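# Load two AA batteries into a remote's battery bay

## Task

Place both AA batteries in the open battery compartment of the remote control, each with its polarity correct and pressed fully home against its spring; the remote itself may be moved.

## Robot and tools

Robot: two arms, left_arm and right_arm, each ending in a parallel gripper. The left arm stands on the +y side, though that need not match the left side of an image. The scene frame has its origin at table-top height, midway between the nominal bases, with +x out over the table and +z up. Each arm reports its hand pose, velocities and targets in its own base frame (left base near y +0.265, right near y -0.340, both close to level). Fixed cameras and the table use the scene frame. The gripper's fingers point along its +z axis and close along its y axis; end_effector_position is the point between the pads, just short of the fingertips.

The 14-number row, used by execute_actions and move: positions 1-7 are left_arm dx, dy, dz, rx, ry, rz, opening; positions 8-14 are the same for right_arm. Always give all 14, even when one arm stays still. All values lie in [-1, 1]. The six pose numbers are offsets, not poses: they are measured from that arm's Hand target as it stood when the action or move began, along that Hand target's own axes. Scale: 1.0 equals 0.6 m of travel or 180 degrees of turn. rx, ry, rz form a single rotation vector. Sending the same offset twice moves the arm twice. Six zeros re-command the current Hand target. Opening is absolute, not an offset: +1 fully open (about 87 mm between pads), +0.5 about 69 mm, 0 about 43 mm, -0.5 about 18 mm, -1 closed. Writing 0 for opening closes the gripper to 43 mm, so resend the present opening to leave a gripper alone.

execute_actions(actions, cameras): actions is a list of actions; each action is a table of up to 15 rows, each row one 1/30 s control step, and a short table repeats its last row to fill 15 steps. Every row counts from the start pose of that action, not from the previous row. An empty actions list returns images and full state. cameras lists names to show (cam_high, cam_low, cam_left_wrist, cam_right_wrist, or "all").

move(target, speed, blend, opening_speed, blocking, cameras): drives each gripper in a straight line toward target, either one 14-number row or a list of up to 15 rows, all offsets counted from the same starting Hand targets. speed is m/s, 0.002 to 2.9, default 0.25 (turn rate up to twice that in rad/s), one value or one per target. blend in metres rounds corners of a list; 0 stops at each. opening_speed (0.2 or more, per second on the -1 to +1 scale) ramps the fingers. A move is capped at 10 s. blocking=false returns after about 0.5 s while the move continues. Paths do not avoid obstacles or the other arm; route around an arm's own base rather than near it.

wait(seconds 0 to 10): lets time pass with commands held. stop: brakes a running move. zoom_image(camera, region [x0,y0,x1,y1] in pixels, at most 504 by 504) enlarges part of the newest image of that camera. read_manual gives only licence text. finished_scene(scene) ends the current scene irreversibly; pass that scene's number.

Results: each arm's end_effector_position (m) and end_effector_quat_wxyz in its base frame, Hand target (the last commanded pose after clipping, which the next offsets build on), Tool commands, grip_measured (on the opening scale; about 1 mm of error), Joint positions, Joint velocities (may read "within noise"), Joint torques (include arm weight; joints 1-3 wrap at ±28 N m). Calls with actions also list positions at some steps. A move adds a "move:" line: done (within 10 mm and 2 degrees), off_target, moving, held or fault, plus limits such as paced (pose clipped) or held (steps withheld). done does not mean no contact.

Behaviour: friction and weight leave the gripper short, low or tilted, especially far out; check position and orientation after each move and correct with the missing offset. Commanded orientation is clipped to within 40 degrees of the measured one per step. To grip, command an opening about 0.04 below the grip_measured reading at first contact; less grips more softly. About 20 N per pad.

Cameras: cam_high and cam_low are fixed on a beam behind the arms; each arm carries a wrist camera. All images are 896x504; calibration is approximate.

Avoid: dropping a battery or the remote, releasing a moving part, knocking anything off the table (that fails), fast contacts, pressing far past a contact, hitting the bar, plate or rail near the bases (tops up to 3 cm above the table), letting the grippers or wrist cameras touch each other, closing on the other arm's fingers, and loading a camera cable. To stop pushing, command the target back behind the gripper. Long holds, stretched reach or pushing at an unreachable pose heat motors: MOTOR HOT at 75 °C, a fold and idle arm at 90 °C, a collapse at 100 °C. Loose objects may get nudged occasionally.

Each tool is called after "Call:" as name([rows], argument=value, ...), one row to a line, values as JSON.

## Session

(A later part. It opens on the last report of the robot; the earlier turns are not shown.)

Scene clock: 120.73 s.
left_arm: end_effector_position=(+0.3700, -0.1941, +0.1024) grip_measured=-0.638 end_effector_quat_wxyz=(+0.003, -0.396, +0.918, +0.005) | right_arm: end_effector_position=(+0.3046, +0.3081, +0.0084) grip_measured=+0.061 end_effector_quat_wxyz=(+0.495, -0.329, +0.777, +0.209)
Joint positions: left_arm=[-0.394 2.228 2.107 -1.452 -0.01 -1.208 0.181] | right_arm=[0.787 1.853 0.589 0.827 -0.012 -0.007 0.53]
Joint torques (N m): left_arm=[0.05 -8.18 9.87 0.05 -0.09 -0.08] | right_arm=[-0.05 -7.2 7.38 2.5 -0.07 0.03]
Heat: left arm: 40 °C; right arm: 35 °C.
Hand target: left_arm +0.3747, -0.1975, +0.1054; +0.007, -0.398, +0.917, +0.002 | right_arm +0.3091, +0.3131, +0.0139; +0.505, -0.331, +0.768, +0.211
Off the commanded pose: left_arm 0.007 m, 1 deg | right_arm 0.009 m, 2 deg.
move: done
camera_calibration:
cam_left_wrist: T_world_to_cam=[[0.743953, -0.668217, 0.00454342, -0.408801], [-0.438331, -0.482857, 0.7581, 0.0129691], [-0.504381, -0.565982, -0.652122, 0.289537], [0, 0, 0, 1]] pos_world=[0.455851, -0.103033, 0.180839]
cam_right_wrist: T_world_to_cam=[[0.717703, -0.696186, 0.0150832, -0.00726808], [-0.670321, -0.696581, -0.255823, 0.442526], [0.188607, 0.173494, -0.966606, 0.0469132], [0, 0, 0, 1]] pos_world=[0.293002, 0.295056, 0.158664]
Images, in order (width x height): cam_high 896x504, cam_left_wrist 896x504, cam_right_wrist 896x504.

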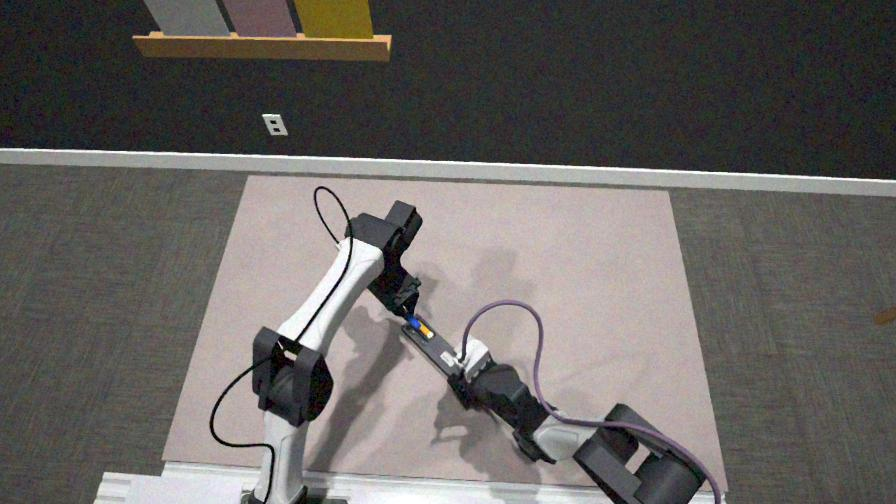

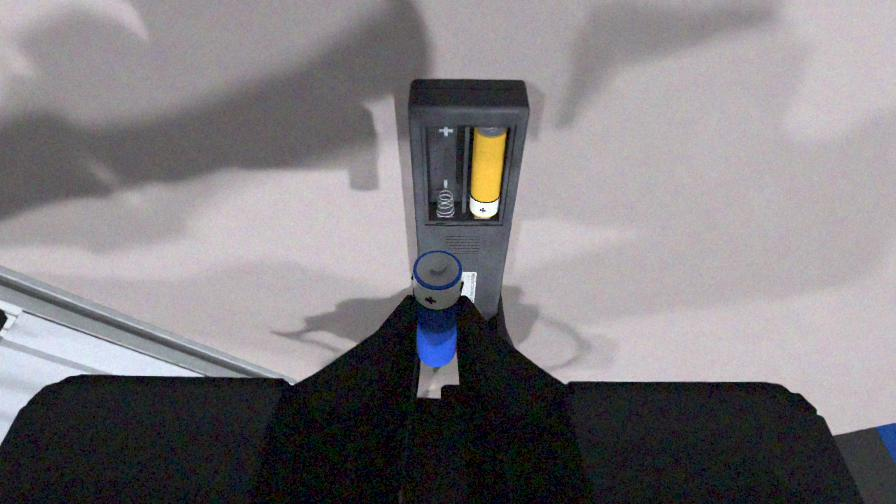

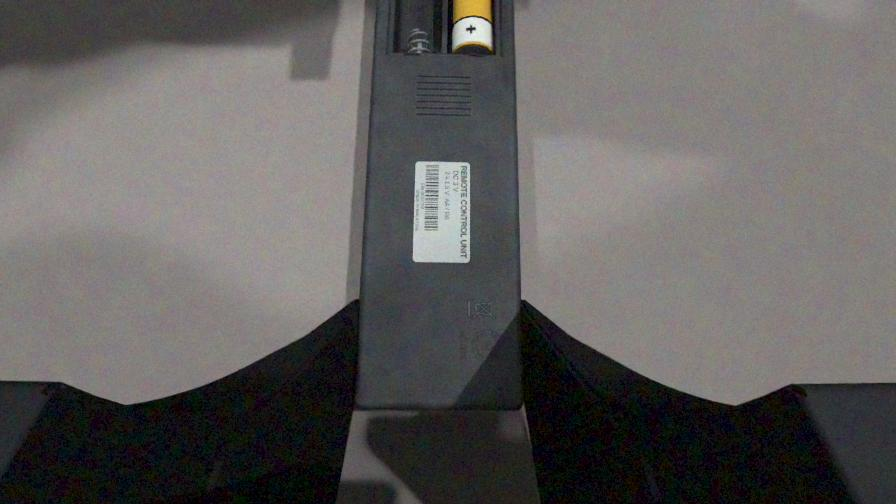

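Call:
move(target=[0,-0.004,0.075,0,-0.083,0,-0.7,0,0,0,0,0,0,0], speed=0.15, cameras=["cam_left_wrist","cam_right_wrist"])

Scene clock: 122.57 s.
left_arm: end_effector_position=(+0.3734, -0.1963, +0.0430) grip_measured=-0.638 end_effector_quat_wxyz=(+0.104, -0.390, +0.912, +0.072) | right_arm: end_effector_position=(+0.3046, +0.3081, +0.0084) grip_measured=+0.061 end_effector_quat_wxyz=(+0.495, -0.329, +0.777, +0.209)
Joint positions: left_arm=[-0.496 2.212 1.86 -1.202 -0.254 -1.303 0.181] | right_arm=[0.787 1.853 0.589 0.827 -0.012 -0.007 0.53]
Joint torques (N m): left_arm=[-0.12 -13.23 5.14 0.36 -0.3 -0.09] | right_arm=[-0.03 -7.2 7.38 2.51 -0.06 0.03]
Heat: left arm: 40 °C; right arm: 35 °C.
Hand target: left_arm +0.3769, -0.1988, +0.0605; +0.126, -0.394, +0.909, +0.053 | right_arm +0.3091, +0.3131, +0.0139; +0.505, -0.331, +0.768, +0.211
Off the commanded pose: left_arm 0.018 m, 3 deg | right_arm 0.009 m, 2 deg.
move: off_target (left_arm)
camera_calibration:
cam_left_wrist: T_world_to_cam=[[0.742338, -0.669225, -0.0327455, -0.41052], [-0.531578, -0.617995, 0.579229, 0.074377], [-0.407871, -0.412577, -0.814507, 0.252375], [0, 0, 0, 1]] pos_world=[0.447219, -0.124642, 0.149037]
cam_right_wrist: T_world_to_cam=[[0.717703, -0.696186, 0.0150832, -0.00726808], [-0.670321, -0.696581, -0.255823, 0.442526], [0.188607, 0.173494, -0.966606, 0.0469132], [0, 0, 0, 1]] pos_world=[0.293002, 0.295056, 0.158664]
Images, in order (width x height): cam_left_wrist 896x504, cam_right_wrist 896x504.

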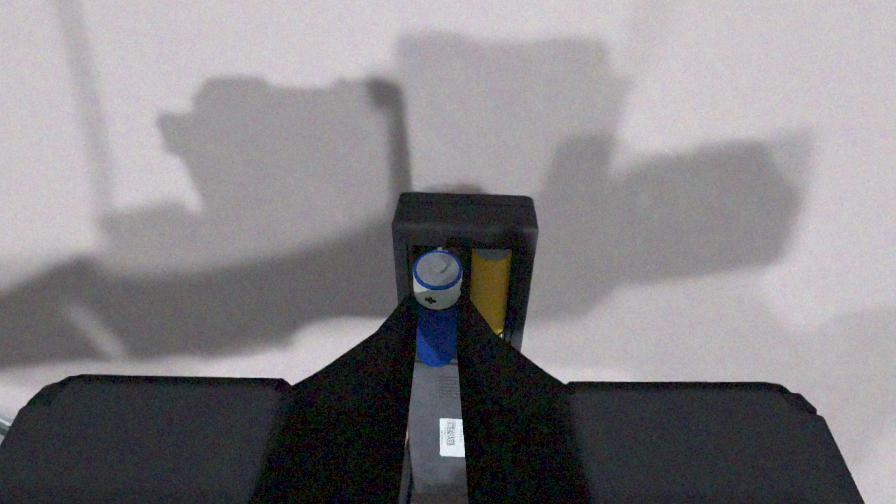

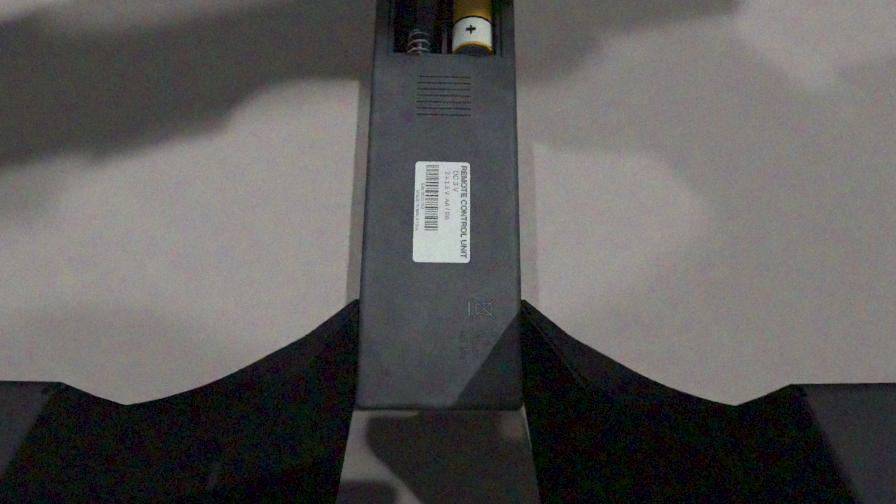

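Call:
move(target=[0.009,0,0.035,0,0,0,-0.7,0,0,0,0,0,0,0], speed=0.08, cameras=["cam_left_wrist","cam_right_wrist"])

Call:
zoom_image(camera="cam_right_wrist", region=[370, 0, 530, 90])

Scene clock: 123.60 s.
left_arm: end_effector_position=(+0.3723, -0.1952, +0.0311) grip_measured=-0.638 end_effector_quat_wxyz=(+0.108, -0.391, +0.911, +0.070) | right_arm: end_effector_position=(+0.3046, +0.3081, +0.0084) grip_measured=+0.061 end_effector_quat_wxyz=(+0.495, -0.329, +0.777, +0.209)
Joint positions: left_arm=[-0.496 2.204 1.799 -1.142 -0.257 -1.304 0.181] | right_arm=[0.787 1.853 0.589 0.827 -0.012 -0.007 0.53]
Joint torques (N m): left_arm=[-0.03 -11.6 4.48 0.59 -0.28 -0.06] | right_arm=[-0.02 -7.2 7.38 2.51 -0.06 0.03]
Heat: left arm: 40 °C; right arm: 35 °C.
Hand target: left_arm +0.3773, -0.1985, +0.0388; +0.126, -0.394, +0.909, +0.053 | right_arm +0.3091, +0.3131, +0.0139; +0.505, -0.331, +0.768, +0.211
Off the commanded pose: left_arm 0.010 m, 3 deg | right_arm 0.009 m, 2 deg.
move: off_target (left_arm)
camera_calibration:
cam_left_wrist: T_world_to_cam=[[0.743597, -0.668137, -0.0256379, -0.409794], [-0.535417, -0.617979, 0.5757, 0.0829254], [-0.40049, -0.414362, -0.817259, 0.239672], [0, 0, 0, 1]] pos_world=[0.445107, -0.123242, 0.137627]
cam_right_wrist: T_world_to_cam=[[0.717703, -0.696186, 0.0150832, -0.00726808], [-0.670321, -0.696581, -0.255823, 0.442526], [0.188607, 0.173494, -0.966606, 0.0469132], [0, 0, 0, 1]] pos_world=[0.293002, 0.295056, 0.158664]
Images, in order (width x height): cam_left_wrist 896x504, cam_right_wrist 896x504.

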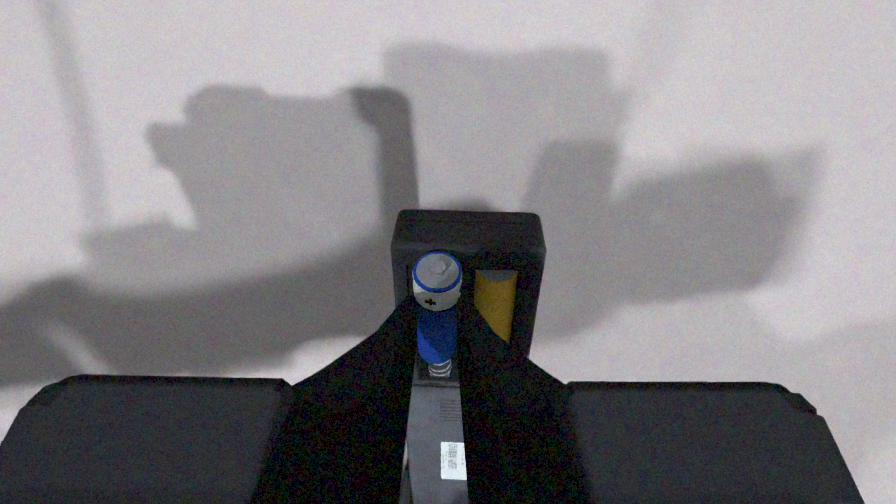

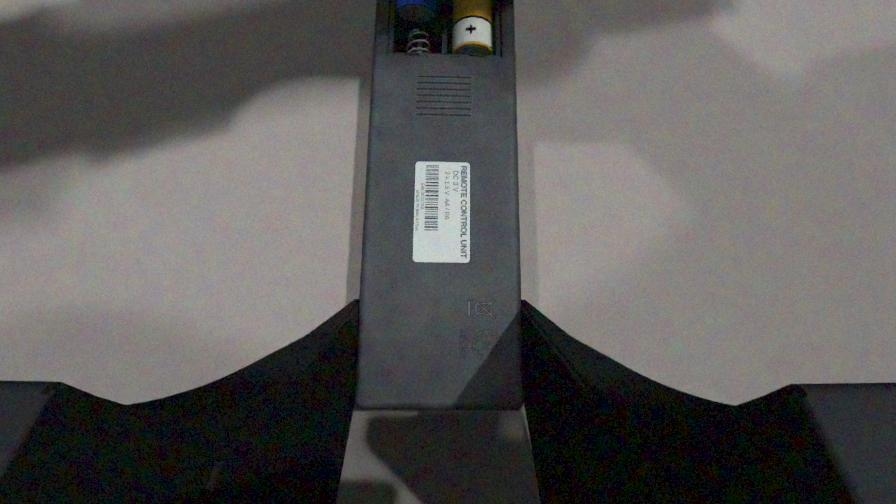

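Scaled by 3.150 from the camera's 896x504 image, which has a finer 1280x720 frame.

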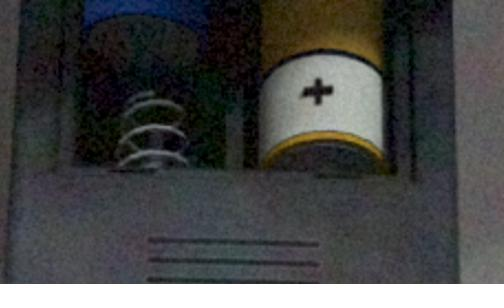

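Call:
move([
  [0.006,0,0.012,0,0,0,-0.7,0,0,0,0,0,0,0],
  [0.034,-0.001,0.012,0,0,0,-0.7,0,0,0,0,0,0,0],
], speed=0.06, cameras=["cam_left_wrist","cam_right_wrist"])

Call:
zoom_image(camera="cam_right_wrist", region=[370, 0, 530, 90])

Call:
zoom_image(camera="cam_left_wrist", region=[360, 190, 560, 400])

Scene clock: 125.13 s.
left_arm: end_effector_position=(+0.3680, -0.2032, +0.0274) grip_measured=-0.638 end_effector_quat_wxyz=(+0.125, -0.390, +0.910, +0.069) | right_arm: end_effector_position=(+0.3046, +0.3081, +0.0084) grip_measured=+0.061 end_effector_quat_wxyz=(+0.495, -0.329, +0.777, +0.209)
Joint positions: left_arm=[-0.529 2.186 1.755 -1.101 -0.284 -1.333 0.181] | right_arm=[0.787 1.853 0.589 0.827 -0.012 -0.007 0.53]
Joint torques (N m): left_arm=[-0.68 -10.18 3.79 0.58 -0.06 -0.22] | right_arm=[-0.02 -7.21 7.36 2.5 -0.07 0.03]
Heat: left arm: 41 °C; right arm: 35 °C.
Hand target: left_arm +0.3656, -0.2119, +0.0262; +0.126, -0.394, +0.909, +0.053 | right_arm +0.3091, +0.3131, +0.0139; +0.505, -0.331, +0.768, +0.211
Off the commanded pose: left_arm 0.009 m, 2 deg | right_arm 0.009 m, 2 deg.
move: done
camera_calibration:
cam_left_wrist: T_world_to_cam=[[0.740994, -0.671445, -0.00951713, -0.412138], [-0.556729, -0.622197, 0.550385, 0.0854337], [-0.375474, -0.402533, -0.834857, 0.225375], [0, 0, 0, 1]] pos_world=[0.437578, -0.13285, 0.137212]
cam_right_wrist: T_world_to_cam=[[0.717703, -0.696186, 0.0150832, -0.00726808], [-0.670321, -0.696581, -0.255823, 0.442526], [0.188607, 0.173494, -0.966606, 0.0469132], [0, 0, 0, 1]] pos_world=[0.293002, 0.295056, 0.158664]
Images, in order (width x height): cam_left_wrist 896x504, cam_right_wrist 896x504.

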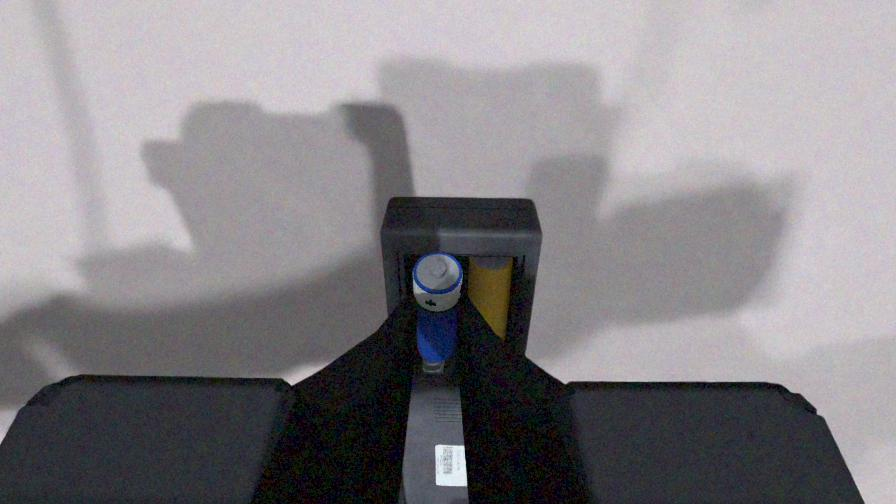

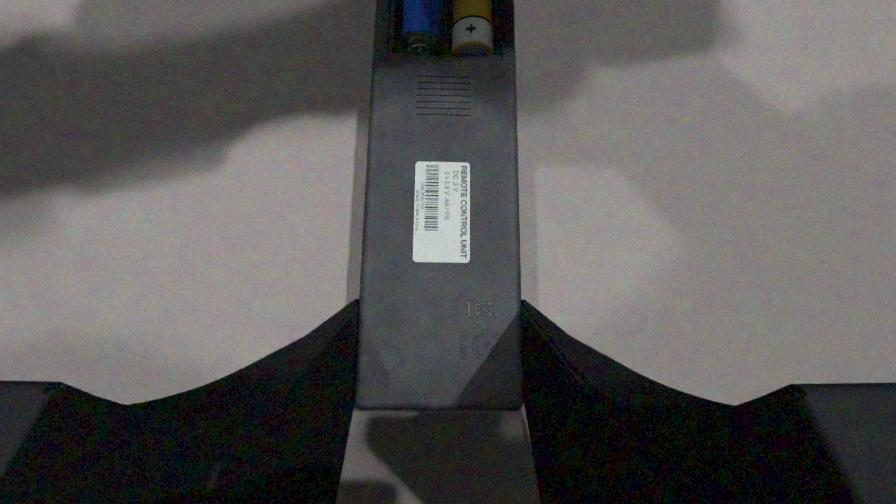

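Scaled by 3.150 from the camera's 896x504 image, which has a finer 1280x720 frame.

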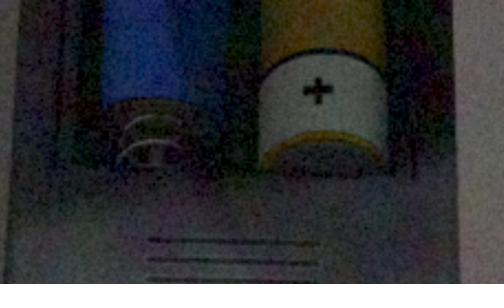

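Scaled by 2.400 from the camera's 896x504 image, which has a finer 1280x720 frame.

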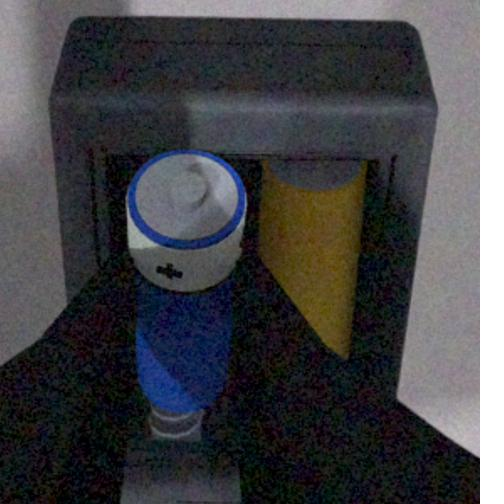

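Call:
move([
  [0.01,0,0.0,0,0,0,-0.7,0,0,0,0,0,0,0],
  [0.012,0,0.025,0,0.05,0,-0.7,0,0,0,0,0,0,0],
], speed=0.06, cameras=["cam_left_wrist","cam_right_wrist"])

Call:
zoom_image(camera="cam_right_wrist", region=[370, 0, 530, 90])

Call:
zoom_image(camera="cam_left_wrist", region=[360, 190, 560, 400])

Scene clock: 127.70 s.
left_arm: end_effector_position=(+0.3677, -0.2030, +0.0272) grip_measured=-0.637 end_effector_quat_wxyz=(+0.080, -0.398, +0.913, +0.034) | right_arm: end_effector_position=(+0.3046, +0.3081, +0.0084) grip_measured=+0.061 end_effector_quat_wxyz=(+0.495, -0.329, +0.777, +0.209)
Joint positions: left_arm=[-0.48 2.181 1.747 -1.088 -0.168 -1.297 0.181] | right_arm=[0.787 1.853 0.589 0.827 -0.012 -0.007 0.53]
Joint torques (N m): left_arm=[0.03 -6.37 5.03 0.62 0.34 -0.03] | right_arm=[-0.02 -7.2 7.36 2.5 -0.07 0.03]
Heat: left arm: 40 °C; right arm: 36 °C.
Hand target: left_arm +0.3636, -0.2140, +0.0099; +0.054, -0.397, +0.916, +0.022 | right_arm +0.3091, +0.3131, +0.0139; +0.505, -0.331, +0.768, +0.211
Off the commanded pose: left_arm 0.021 m, 3 deg | right_arm 0.009 m, 2 deg.
move: off_target (left_arm)
camera_calibration:
cam_left_wrist: T_world_to_cam=[[0.747292, -0.664279, 0.016977, -0.413418], [-0.5188, -0.567287, 0.639557, 0.0803107], [-0.415213, -0.486743, -0.768556, 0.220882], [0, 0, 0, 1]] pos_world=[0.442322, -0.121553, 0.125416]
cam_right_wrist: T_world_to_cam=[[0.717703, -0.696186, 0.0150832, -0.00726808], [-0.670321, -0.696581, -0.255823, 0.442526], [0.188607, 0.173494, -0.966606, 0.0469132], [0, 0, 0, 1]] pos_world=[0.293002, 0.295056, 0.158664]
Images, in order (width x height): cam_left_wrist 896x504, cam_right_wrist 896x504.

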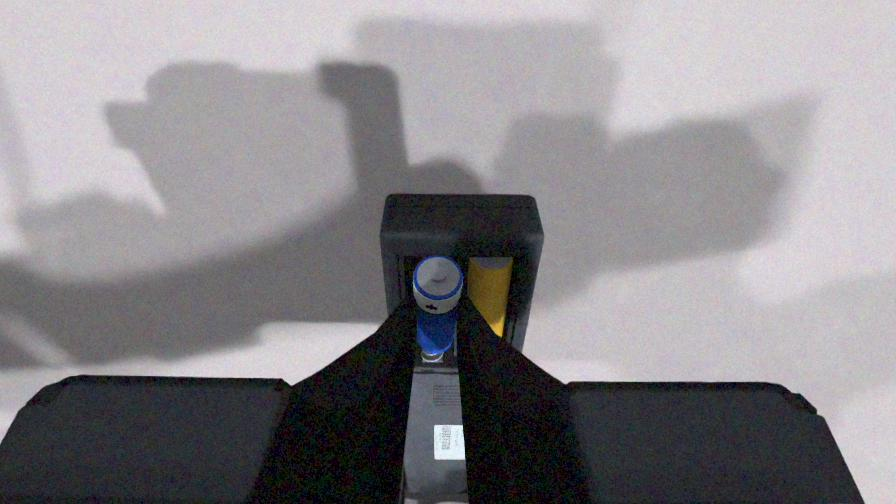

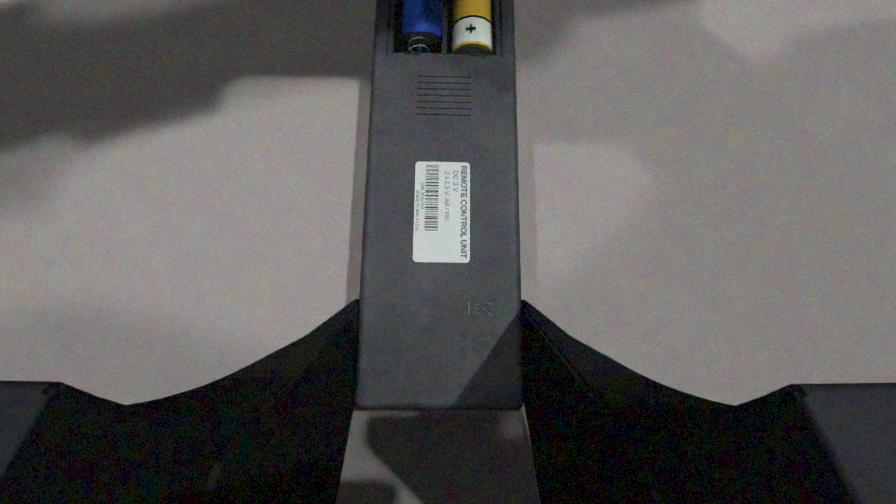

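Scaled by 3.150 from the camera's 896x504 image, which has a finer 1280x720 frame.

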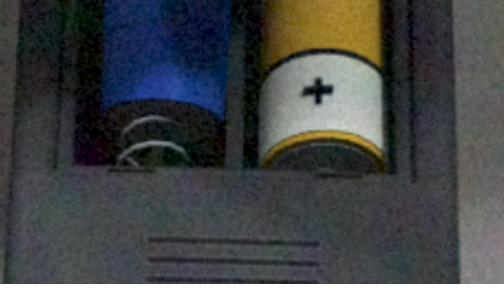

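Scaled by 2.400 from the camera's 896x504 image, which has a finer 1280x720 frame.

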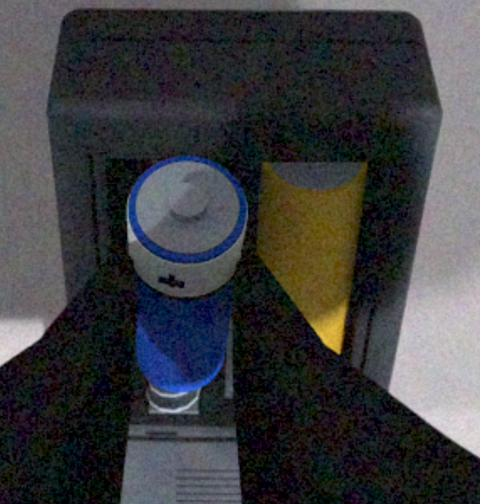

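Call:
move([
  [0.018,0,-0.004,0,0,0,-0.7,0,0,0,0,0,0,0],
  [0.018,0,0.014,0,0.01,0,-0.7,0,0,0,0,0,0,0],
], speed=0.06, cameras=["cam_left_wrist","cam_right_wrist"])

Call:
zoom_image(camera="cam_right_wrist", region=[370, 0, 530, 90])

Call:
zoom_image(camera="cam_left_wrist", region=[360, 190, 560, 400])

Scene clock: 129.00 s.
left_arm: end_effector_position=(+0.3671, -0.2046, +0.0264) grip_measured=-0.637 end_effector_quat_wxyz=(+0.080, -0.399, +0.913, +0.033) | right_arm: end_effector_position=(+0.3046, +0.3081, +0.0084) grip_measured=+0.061 end_effector_quat_wxyz=(+0.495, -0.329, +0.777, +0.209)
Joint positions: left_arm=[-0.483 2.181 1.743 -1.084 -0.165 -1.303 0.181] | right_arm=[0.787 1.853 0.589 0.827 -0.012 -0.007 0.53]
Joint torques (N m): left_arm=[-0.46 -5.78 2.91 0.81 0.58 -0.09] | right_arm=[-0.02 -7.2 7.38 2.51 -0.07 0.03]
Heat: left arm: 40 °C; right arm: 36 °C.
Hand target: left_arm +0.3571, -0.2211, +0.0004; +0.040, -0.397, +0.917, +0.016 | right_arm +0.3091, +0.3131, +0.0139; +0.505, -0.331, +0.768, +0.211
Off the commanded pose: left_arm 0.032 m, 5 deg | right_arm 0.009 m, 2 deg.
move: off_target (left_arm)
camera_calibration:
cam_left_wrist: T_world_to_cam=[[0.748934, -0.662364, 0.0192771, -0.414304], [-0.517463, -0.566428, 0.641398, 0.0792636], [-0.41392, -0.49034, -0.766966, 0.217954], [0, 0, 0, 1]] pos_world=[0.441518, -0.122652, 0.124311]
cam_right_wrist: T_world_to_cam=[[0.717703, -0.696186, 0.0150832, -0.00726808], [-0.670321, -0.696581, -0.255823, 0.442526], [0.188607, 0.173494, -0.966606, 0.0469132], [0, 0, 0, 1]] pos_world=[0.293002, 0.295056, 0.158664]
Images, in order (width x height): cam_left_wrist 896x504, cam_right_wrist 896x504.

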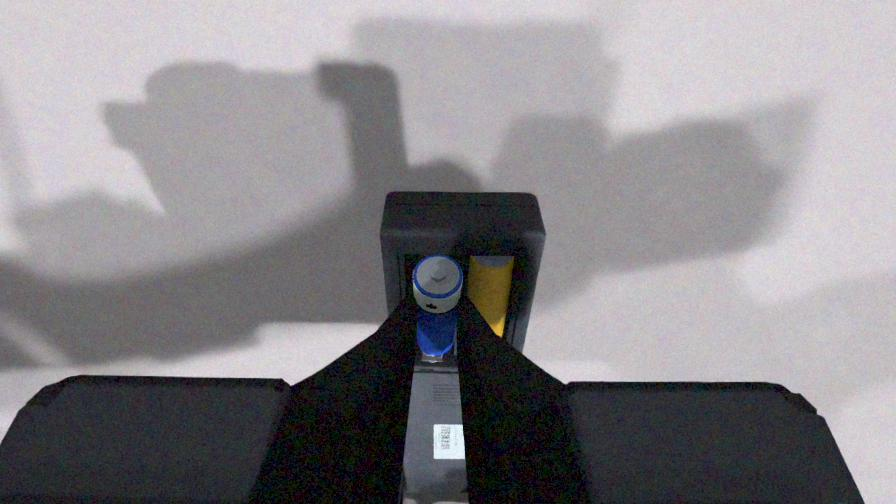

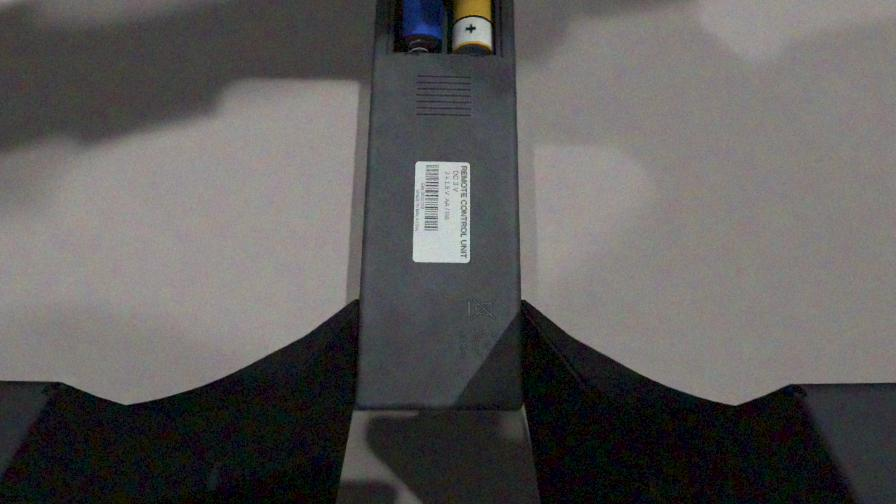

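Scaled by 3.150 from the camera's 896x504 image, which has a finer 1280x720 frame.

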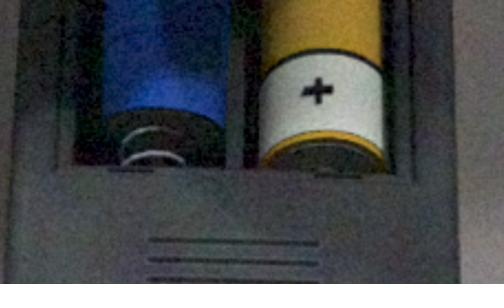

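Scaled by 2.400 from the camera's 896x504 image, which has a finer 1280x720 frame.

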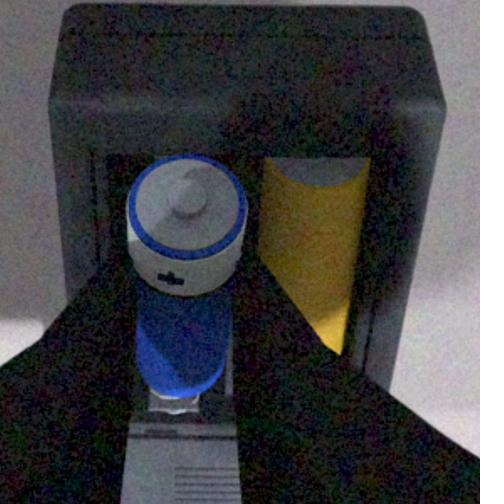

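Call:
move([
  [0.02,0,-0.01,0,0,0,-0.72,0,0,0,0,0,0,0],
  [0.02,0,0.01,0,0.015,0,-0.72,0,0,0,0,0,0,0],
], speed=0.06, cameras=["cam_left_wrist","cam_right_wrist"])

Call:
zoom_image(camera="cam_left_wrist", region=[360, 190, 560, 400])

Scene clock: 130.83 s.
left_arm: end_effector_position=(+0.3660, -0.2064, +0.0226) grip_measured=-0.637 end_effector_quat_wxyz=(+0.073, -0.400, +0.913, +0.026) | right_arm: end_effector_position=(+0.3047, +0.3080, +0.0084) grip_measured=+0.061 end_effector_quat_wxyz=(+0.495, -0.329, +0.777, +0.209)
Joint positions: left_arm=[-0.48 2.182 1.728 -1.066 -0.147 -1.303 0.181] | right_arm=[0.787 1.853 0.589 0.827 -0.012 -0.007 0.53]
Joint torques (N m): left_arm=[-1.16 -5.18 2.7 0.74 0.81 -0.17] | right_arm=[-0.02 -7.2 7.39 2.5 -0.07 0.03]
Heat: left arm: 40 °C; right arm: 36 °C.
Hand target: left_arm +0.3493, -0.2295, -0.0067; +0.018, -0.398, +0.917, +0.007 | right_arm +0.3091, +0.3131, +0.0139; +0.505, -0.331, +0.768, +0.211
Off the commanded pose: left_arm 0.041 m, 7 deg | right_arm 0.009 m, 2 deg.
move: off_target (left_arm)
camera_calibration:
cam_left_wrist: T_world_to_cam=[[0.750501, -0.660375, 0.0255566, -0.41492], [-0.511881, -0.556411, 0.654512, 0.0797372], [-0.418003, -0.504293, -0.75562, 0.211979], [0, 0, 0, 1]] pos_world=[0.440821, -0.122736, 0.118591]
cam_right_wrist: T_world_to_cam=[[0.717425, -0.69647, 0.0151977, -0.007261], [-0.670564, -0.696323, -0.255888, 0.442528], [0.188801, 0.173389, -0.966587, 0.0468826], [0, 0, 0, 1]] pos_world=[0.293101, 0.294957, 0.158664]
Images, in order (width x height): cam_left_wrist 896x504, cam_right_wrist 896x504.

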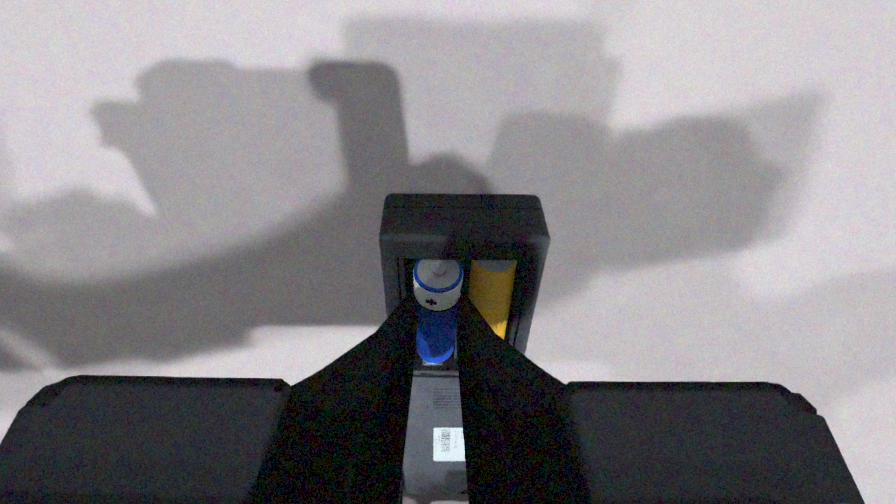

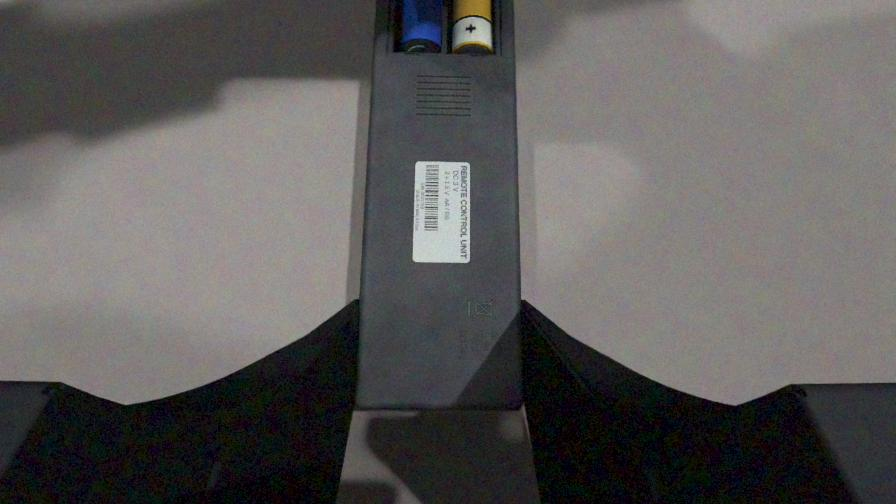

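Scaled by 2.400 from the camera's 896x504 image, which has a finer 1280x720 frame.

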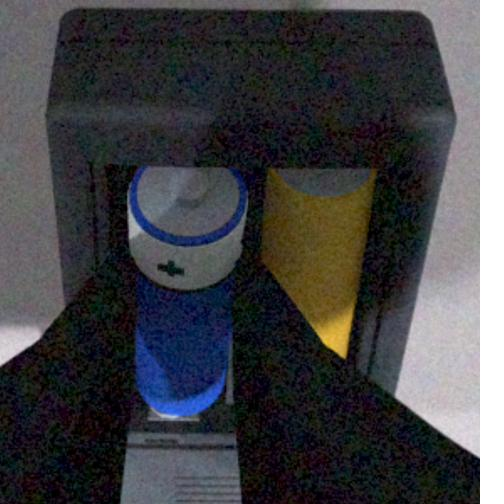

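Call:
move([
  [-0.038,0,-0.025,0,0,0,-0.72,0,0,0,0,0,0,0],
  [-0.038,0,-0.025,0,0,0,-0.45,0,0,0,0,0,0,0],
  [-0.045,0,-0.12,0,0.03,0,-0.45,0,0,0,0,0,0,0],
], speed=0.08, opening_speed=0.6, cameras=["cam_left_wrist","cam_right_wrist"])

Call:
zoom_image(camera="cam_left_wrist", region=[320, 80, 560, 360])

Scene clock: 134.07 s.
left_arm: end_effector_position=(+0.3603, -0.2096, +0.0631) grip_measured=-0.450 end_effector_quat_wxyz=(-0.024, -0.399, +0.916, -0.005) | right_arm: end_effector_position=(+0.3047, +0.3080, +0.0084) grip_measured=+0.061 end_effector_quat_wxyz=(+0.495, -0.329, +0.777, +0.209)
Joint positions: left_arm=[-0.414 2.233 1.947 -1.311 0.043 -1.236 0.275] | right_arm=[0.787 1.853 0.589 0.827 -0.012 -0.007 0.53]
Joint torques (N m): left_arm=[0.65 -8.27 9.66 0.01 0.05 0.11] | right_arm=[-0.03 -7.21 7.39 2.5 -0.07 0.03]
Heat: left arm: 40 °C; right arm: 36 °C.
Hand target: left_arm +0.3657, -0.2117, +0.0664; -0.025, -0.398, +0.917, -0.012 | right_arm +0.3091, +0.3131, +0.0139; +0.505, -0.331, +0.768, +0.211
Off the commanded pose: left_arm 0.007 m, 1 deg | right_arm 0.009 m, 2 deg.
move: done; target 2's new opening was sent with left_arm's hand 0.016 m and 3 deg from that target
camera_calibration:
cam_left_wrist: T_world_to_cam=[[0.749867, -0.661589, -0.000178114, -0.412225], [-0.402051, -0.455911, 0.794041, 0.0213234], [-0.52541, -0.595353, -0.607865, 0.248925], [0, 0, 0, 1]] pos_world=[0.448474, -0.114804, 0.134308]
cam_right_wrist: T_world_to_cam=[[0.717425, -0.69647, 0.0151977, -0.007261], [-0.670564, -0.696323, -0.255888, 0.442528], [0.188801, 0.173389, -0.966587, 0.0468826], [0, 0, 0, 1]] pos_world=[0.293101, 0.294957, 0.158664]
Images, in order (width x height): cam_left_wrist 896x504, cam_right_wrist 896x504.

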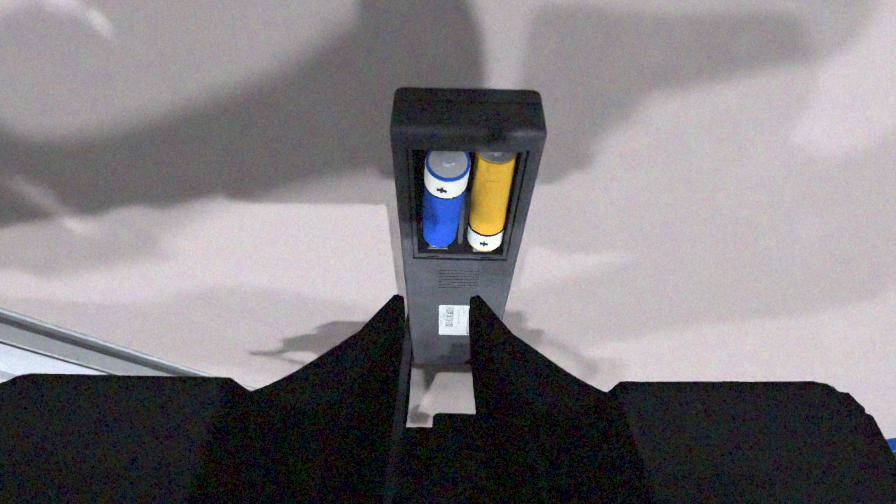

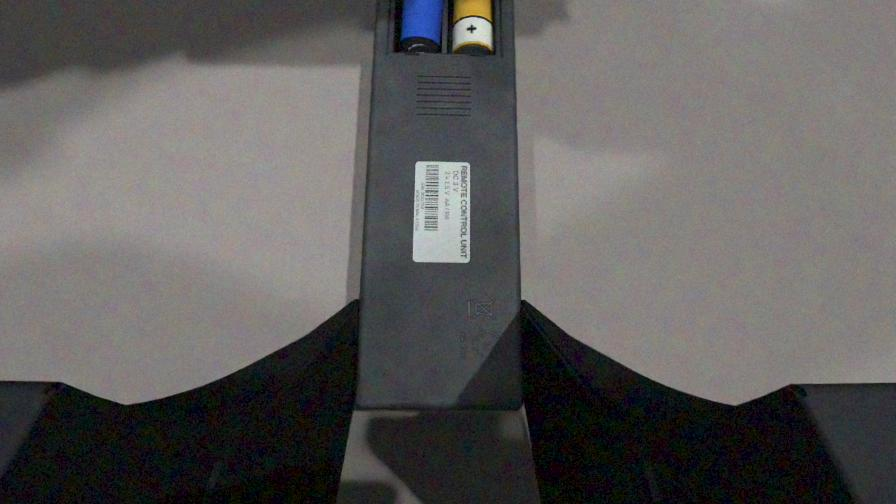

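Scaled by 1.800 from the camera's 896x504 image, which has a finer 1280x720 frame.

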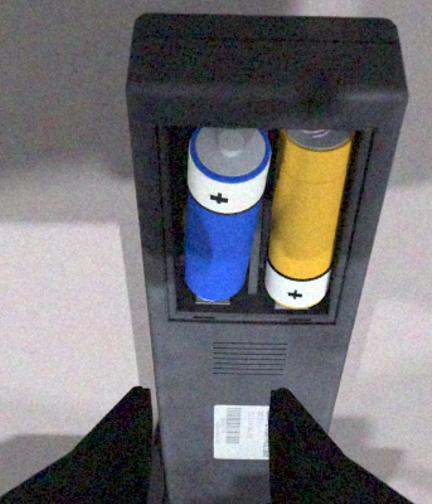

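Call:
move([
  [-0.018,-0.001,0,0,-0.025,0,-0.75,0,0,0,0,0,0,0],
  [-0.018,-0.001,0.035,0,-0.025,0,-0.75,0,0,0,0,0,0,0],
], speed=0.08, cameras=["cam_left_wrist"])

Scene clock: 136.00 s.
left_arm: end_effector_position=(+0.3724, -0.2044, +0.0514) grip_measured=-0.750 end_effector_quat_wxyz=(+0.009, -0.399, +0.917, -0.001) | right_arm: end_effector_position=(+0.3047, +0.3080, +0.0084) grip_measured=+0.061 end_effector_quat_wxyz=(+0.495, -0.329, +0.777, +0.209)
Joint positions: left_arm=[-0.414 2.233 1.912 -1.237 -0.012 -1.235 0.125] | right_arm=[0.787 1.853 0.589 0.827 -0.012 -0.007 0.53]
Joint torques (N m): left_arm=[-0.05 -8.77 5.33 0.36 -0.16 0] | right_arm=[-0.03 -7.2 7.38 2.5 -0.07 0.03]
Heat: left arm: 39 °C; right arm: 36 °C.
Hand target: left_arm +0.3727, -0.2051, +0.0448; +0.011, -0.398, +0.917, +0.003 | right_arm +0.3091, +0.3131, +0.0139; +0.505, -0.331, +0.768, +0.211
Off the commanded pose: left_arm 0.007 m, 1 deg | right_arm 0.009 m, 2 deg.
move: done
camera_calibration:
cam_left_wrist: T_world_to_cam=[[0.748841, -0.662452, 0.0198593, -0.418662], [-0.446797, -0.482478, 0.753384, 0.0511776], [-0.489499, -0.573038, -0.657281, 0.245039], [0, 0, 0, 1]] pos_world=[0.456323, -0.112235, 0.130817]
Images, in order (width x height): cam_left_wrist 896x504.

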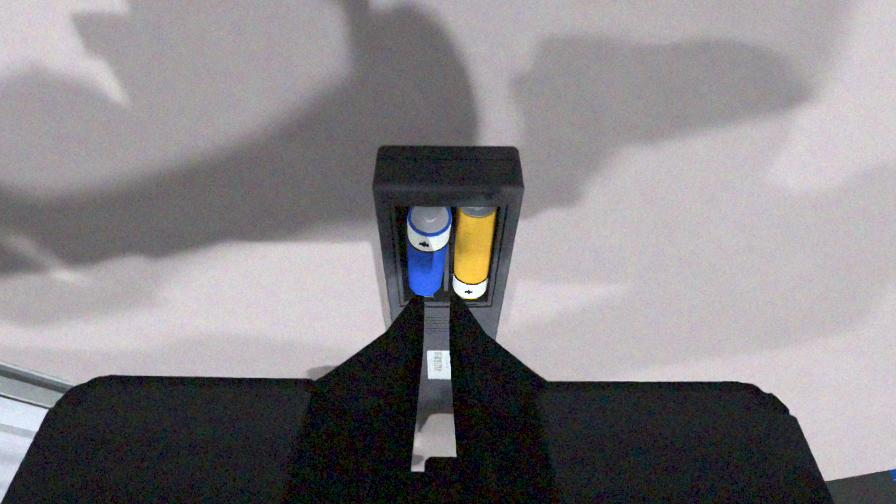

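Call:
move([
  [0.004,0.006,0.0,0,0,0,-0.75,0,0,0,0,0,0,0],
  [0.004,0.006,0.028,0,0,0,-0.75,0,0,0,0,0,0,0],
], speed=0.06, cameras=["cam_left_wrist"])

Scene clock: 137.70 s.
left_arm: end_effector_position=(+0.3688, -0.2027, +0.0318) grip_measured=-0.750 end_effector_quat_wxyz=(+0.007, -0.399, +0.917, +0.002) | right_arm: end_effector_position=(+0.3047, +0.3080, +0.0084) grip_measured=+0.061 end_effector_quat_wxyz=(+0.495, -0.329, +0.777, +0.209)
Joint positions: left_arm=[-0.414 2.233 1.833 -1.165 -0.012 -1.235 0.125] | right_arm=[0.787 1.853 0.589 0.827 -0.012 -0.007 0.53]
Joint torques (N m): left_arm=[-0.18 -9.28 5.19 0.36 -0.15 -0.03] | right_arm=[-0.05 -7.21 7.39 2.5 -0.07 0.03]
Heat: left arm: 39 °C; right arm: 36 °C.
Hand target: left_arm +0.3687, -0.2041, +0.0279; +0.011, -0.398, +0.917, +0.003 | right_arm +0.3091, +0.3131, +0.0139; +0.505, -0.331, +0.768, +0.211
Off the commanded pose: left_arm 0.004 m, 1 deg | right_arm 0.009 m, 2 deg.
move: done
camera_calibration:
cam_left_wrist: T_world_to_cam=[[0.748954, -0.662483, 0.0135778, -0.414306], [-0.442451, -0.484739, 0.754496, 0.0630659], [-0.493259, -0.571091, -0.656164, 0.232998], [0, 0, 0, 1]] pos_world=[0.453128, -0.110837, 0.110927]
Images, in order (width x height): cam_left_wrist 896x504.

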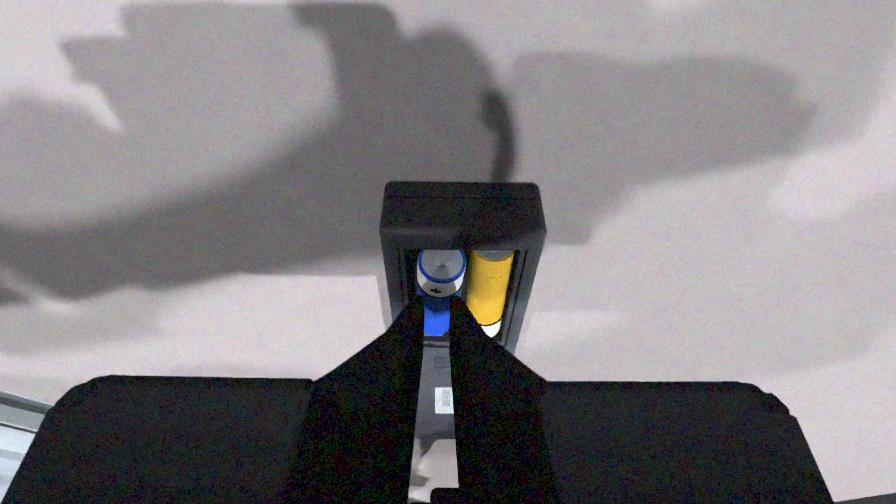

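Call:
move([
  [-0.004,-0.002,0.0,0,0,0,-0.75,0,0,0,0,0,0,0],
  [0.004,-0.002,0.045,0,0,0,-0.75,0,0,0,0,0,0,0],
], speed=0.05, cameras=["cam_left_wrist"])

Call:
zoom_image(camera="cam_left_wrist", region=[350, 150, 580, 400])

Scene clock: 139.40 s.
left_arm: end_effector_position=(+0.3694, -0.2034, +0.0268) grip_measured=-0.749 end_effector_quat_wxyz=(+0.011, -0.399, +0.917, -0.005) | right_arm: end_effector_position=(+0.3047, +0.3080, +0.0084) grip_measured=+0.061 end_effector_quat_wxyz=(+0.495, -0.329, +0.777, +0.209)
Joint positions: left_arm=[-0.414 2.223 1.798 -1.123 -0.01 -1.235 0.125] | right_arm=[0.787 1.853 0.589 0.827 -0.012 -0.007 0.53]
Joint torques (N m): left_arm=[-0.54 -6.68 2.1 0.93 -0.17 -0.07] | right_arm=[-0.02 -7.2 7.38 2.5 -0.07 0.03]
Heat: left arm: 39 °C; right arm: 36 °C.
Hand target: left_arm +0.3685, -0.2063, +0.0009; +0.011, -0.398, +0.917, +0.003 | right_arm +0.3091, +0.3131, +0.0139; +0.505, -0.331, +0.768, +0.211
Off the commanded pose: left_arm 0.026 m, 1 deg | right_arm 0.009 m, 2 deg.
move: off_target (left_arm)
camera_calibration:
cam_left_wrist: T_world_to_cam=[[0.748666, -0.662308, 0.0291163, -0.415357], [-0.452493, -0.478408, 0.752579, 0.0717835], [-0.48451, -0.576605, -0.657857, 0.225323], [0, 0, 0, 1]] pos_world=[0.452616, -0.11083, 0.106301]
Images, in order (width x height): cam_left_wrist 896x504.

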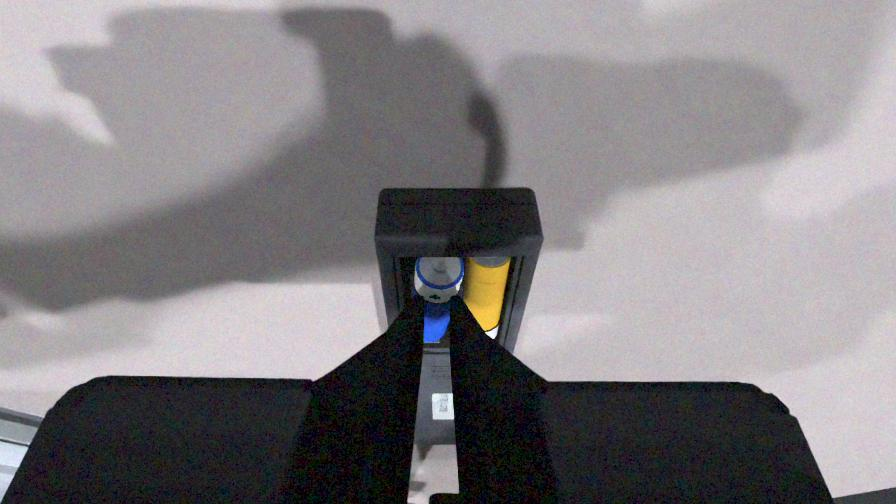

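Scaled by 2.016 from the camera's 896x504 image, which has a finer 1280x720 frame.

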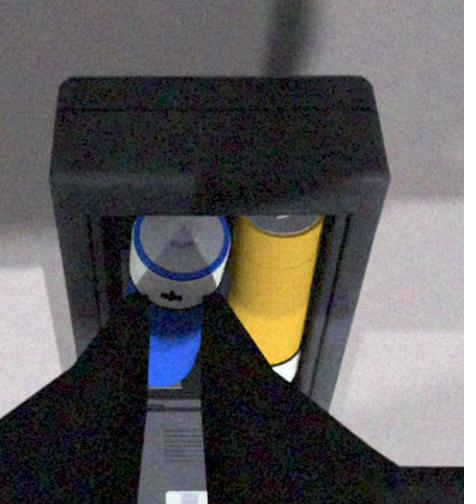

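Call:
move([
  [0.012,0,0.0,0,0,0,-0.75,0,0,0,0,0,0,0],
  [0.012,0,0.03,0,0,0,-0.75,0,0,0,0,0,0,0],
], speed=0.05, cameras=["cam_left_wrist"])

Call:
zoom_image(camera="cam_left_wrist", region=[350, 150, 580, 400])

Scene clock: 141.00 s.
left_arm: end_effector_position=(+0.3683, -0.2042, +0.0224) grip_measured=-0.749 end_effector_quat_wxyz=(+0.021, -0.400, +0.916, -0.010) | right_arm: end_effector_position=(+0.3047, +0.3080, +0.0084) grip_measured=+0.061 end_effector_quat_wxyz=(+0.495, -0.329, +0.777, +0.209)
Joint positions: left_arm=[-0.42 2.202 1.747 -1.073 -0.017 -1.243 0.126] | right_arm=[0.787 1.853 0.589 0.827 -0.012 -0.007 0.53]
Joint torques (N m): left_arm=[-1.22 -4.44 1.17 1.13 -0.13 -0.15] | right_arm=[-0.02 -7.2 7.38 2.5 -0.07 0.03]
Heat: left arm: 39 °C; right arm: 36 °C.
Hand target: left_arm +0.3639, -0.2113, -0.0173; +0.011, -0.398, +0.917, +0.003 | right_arm +0.3090, +0.3131, +0.0139; +0.505, -0.331, +0.768, +0.211
Off the commanded pose: left_arm 0.041 m, 2 deg | right_arm 0.009 m, 2 deg.
move: off_target (left_arm)
camera_calibration:
cam_left_wrist: T_world_to_cam=[[0.749702, -0.660114, 0.0468671, -0.415264], [-0.467329, -0.477948, 0.743753, 0.0798621], [-0.468562, -0.579496, -0.666809, 0.215224], [0, 0, 0, 1]] pos_world=[0.449492, -0.11123, 0.103578]
Images, in order (width x height): cam_left_wrist 896x504.

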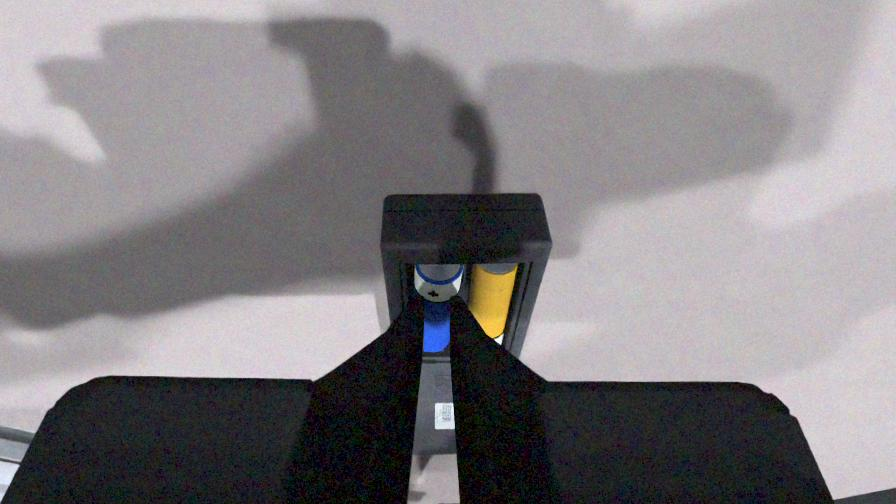

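Scaled by 2.016 from the camera's 896x504 image, which has a finer 1280x720 frame.

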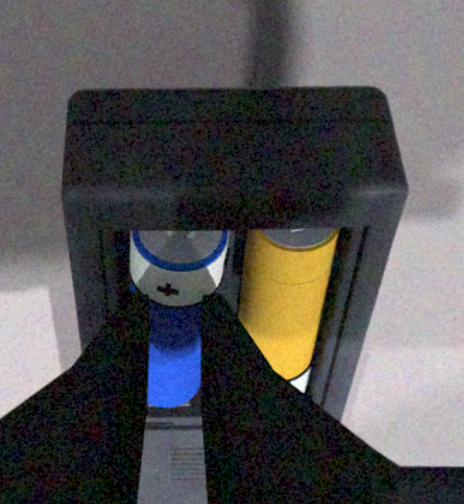

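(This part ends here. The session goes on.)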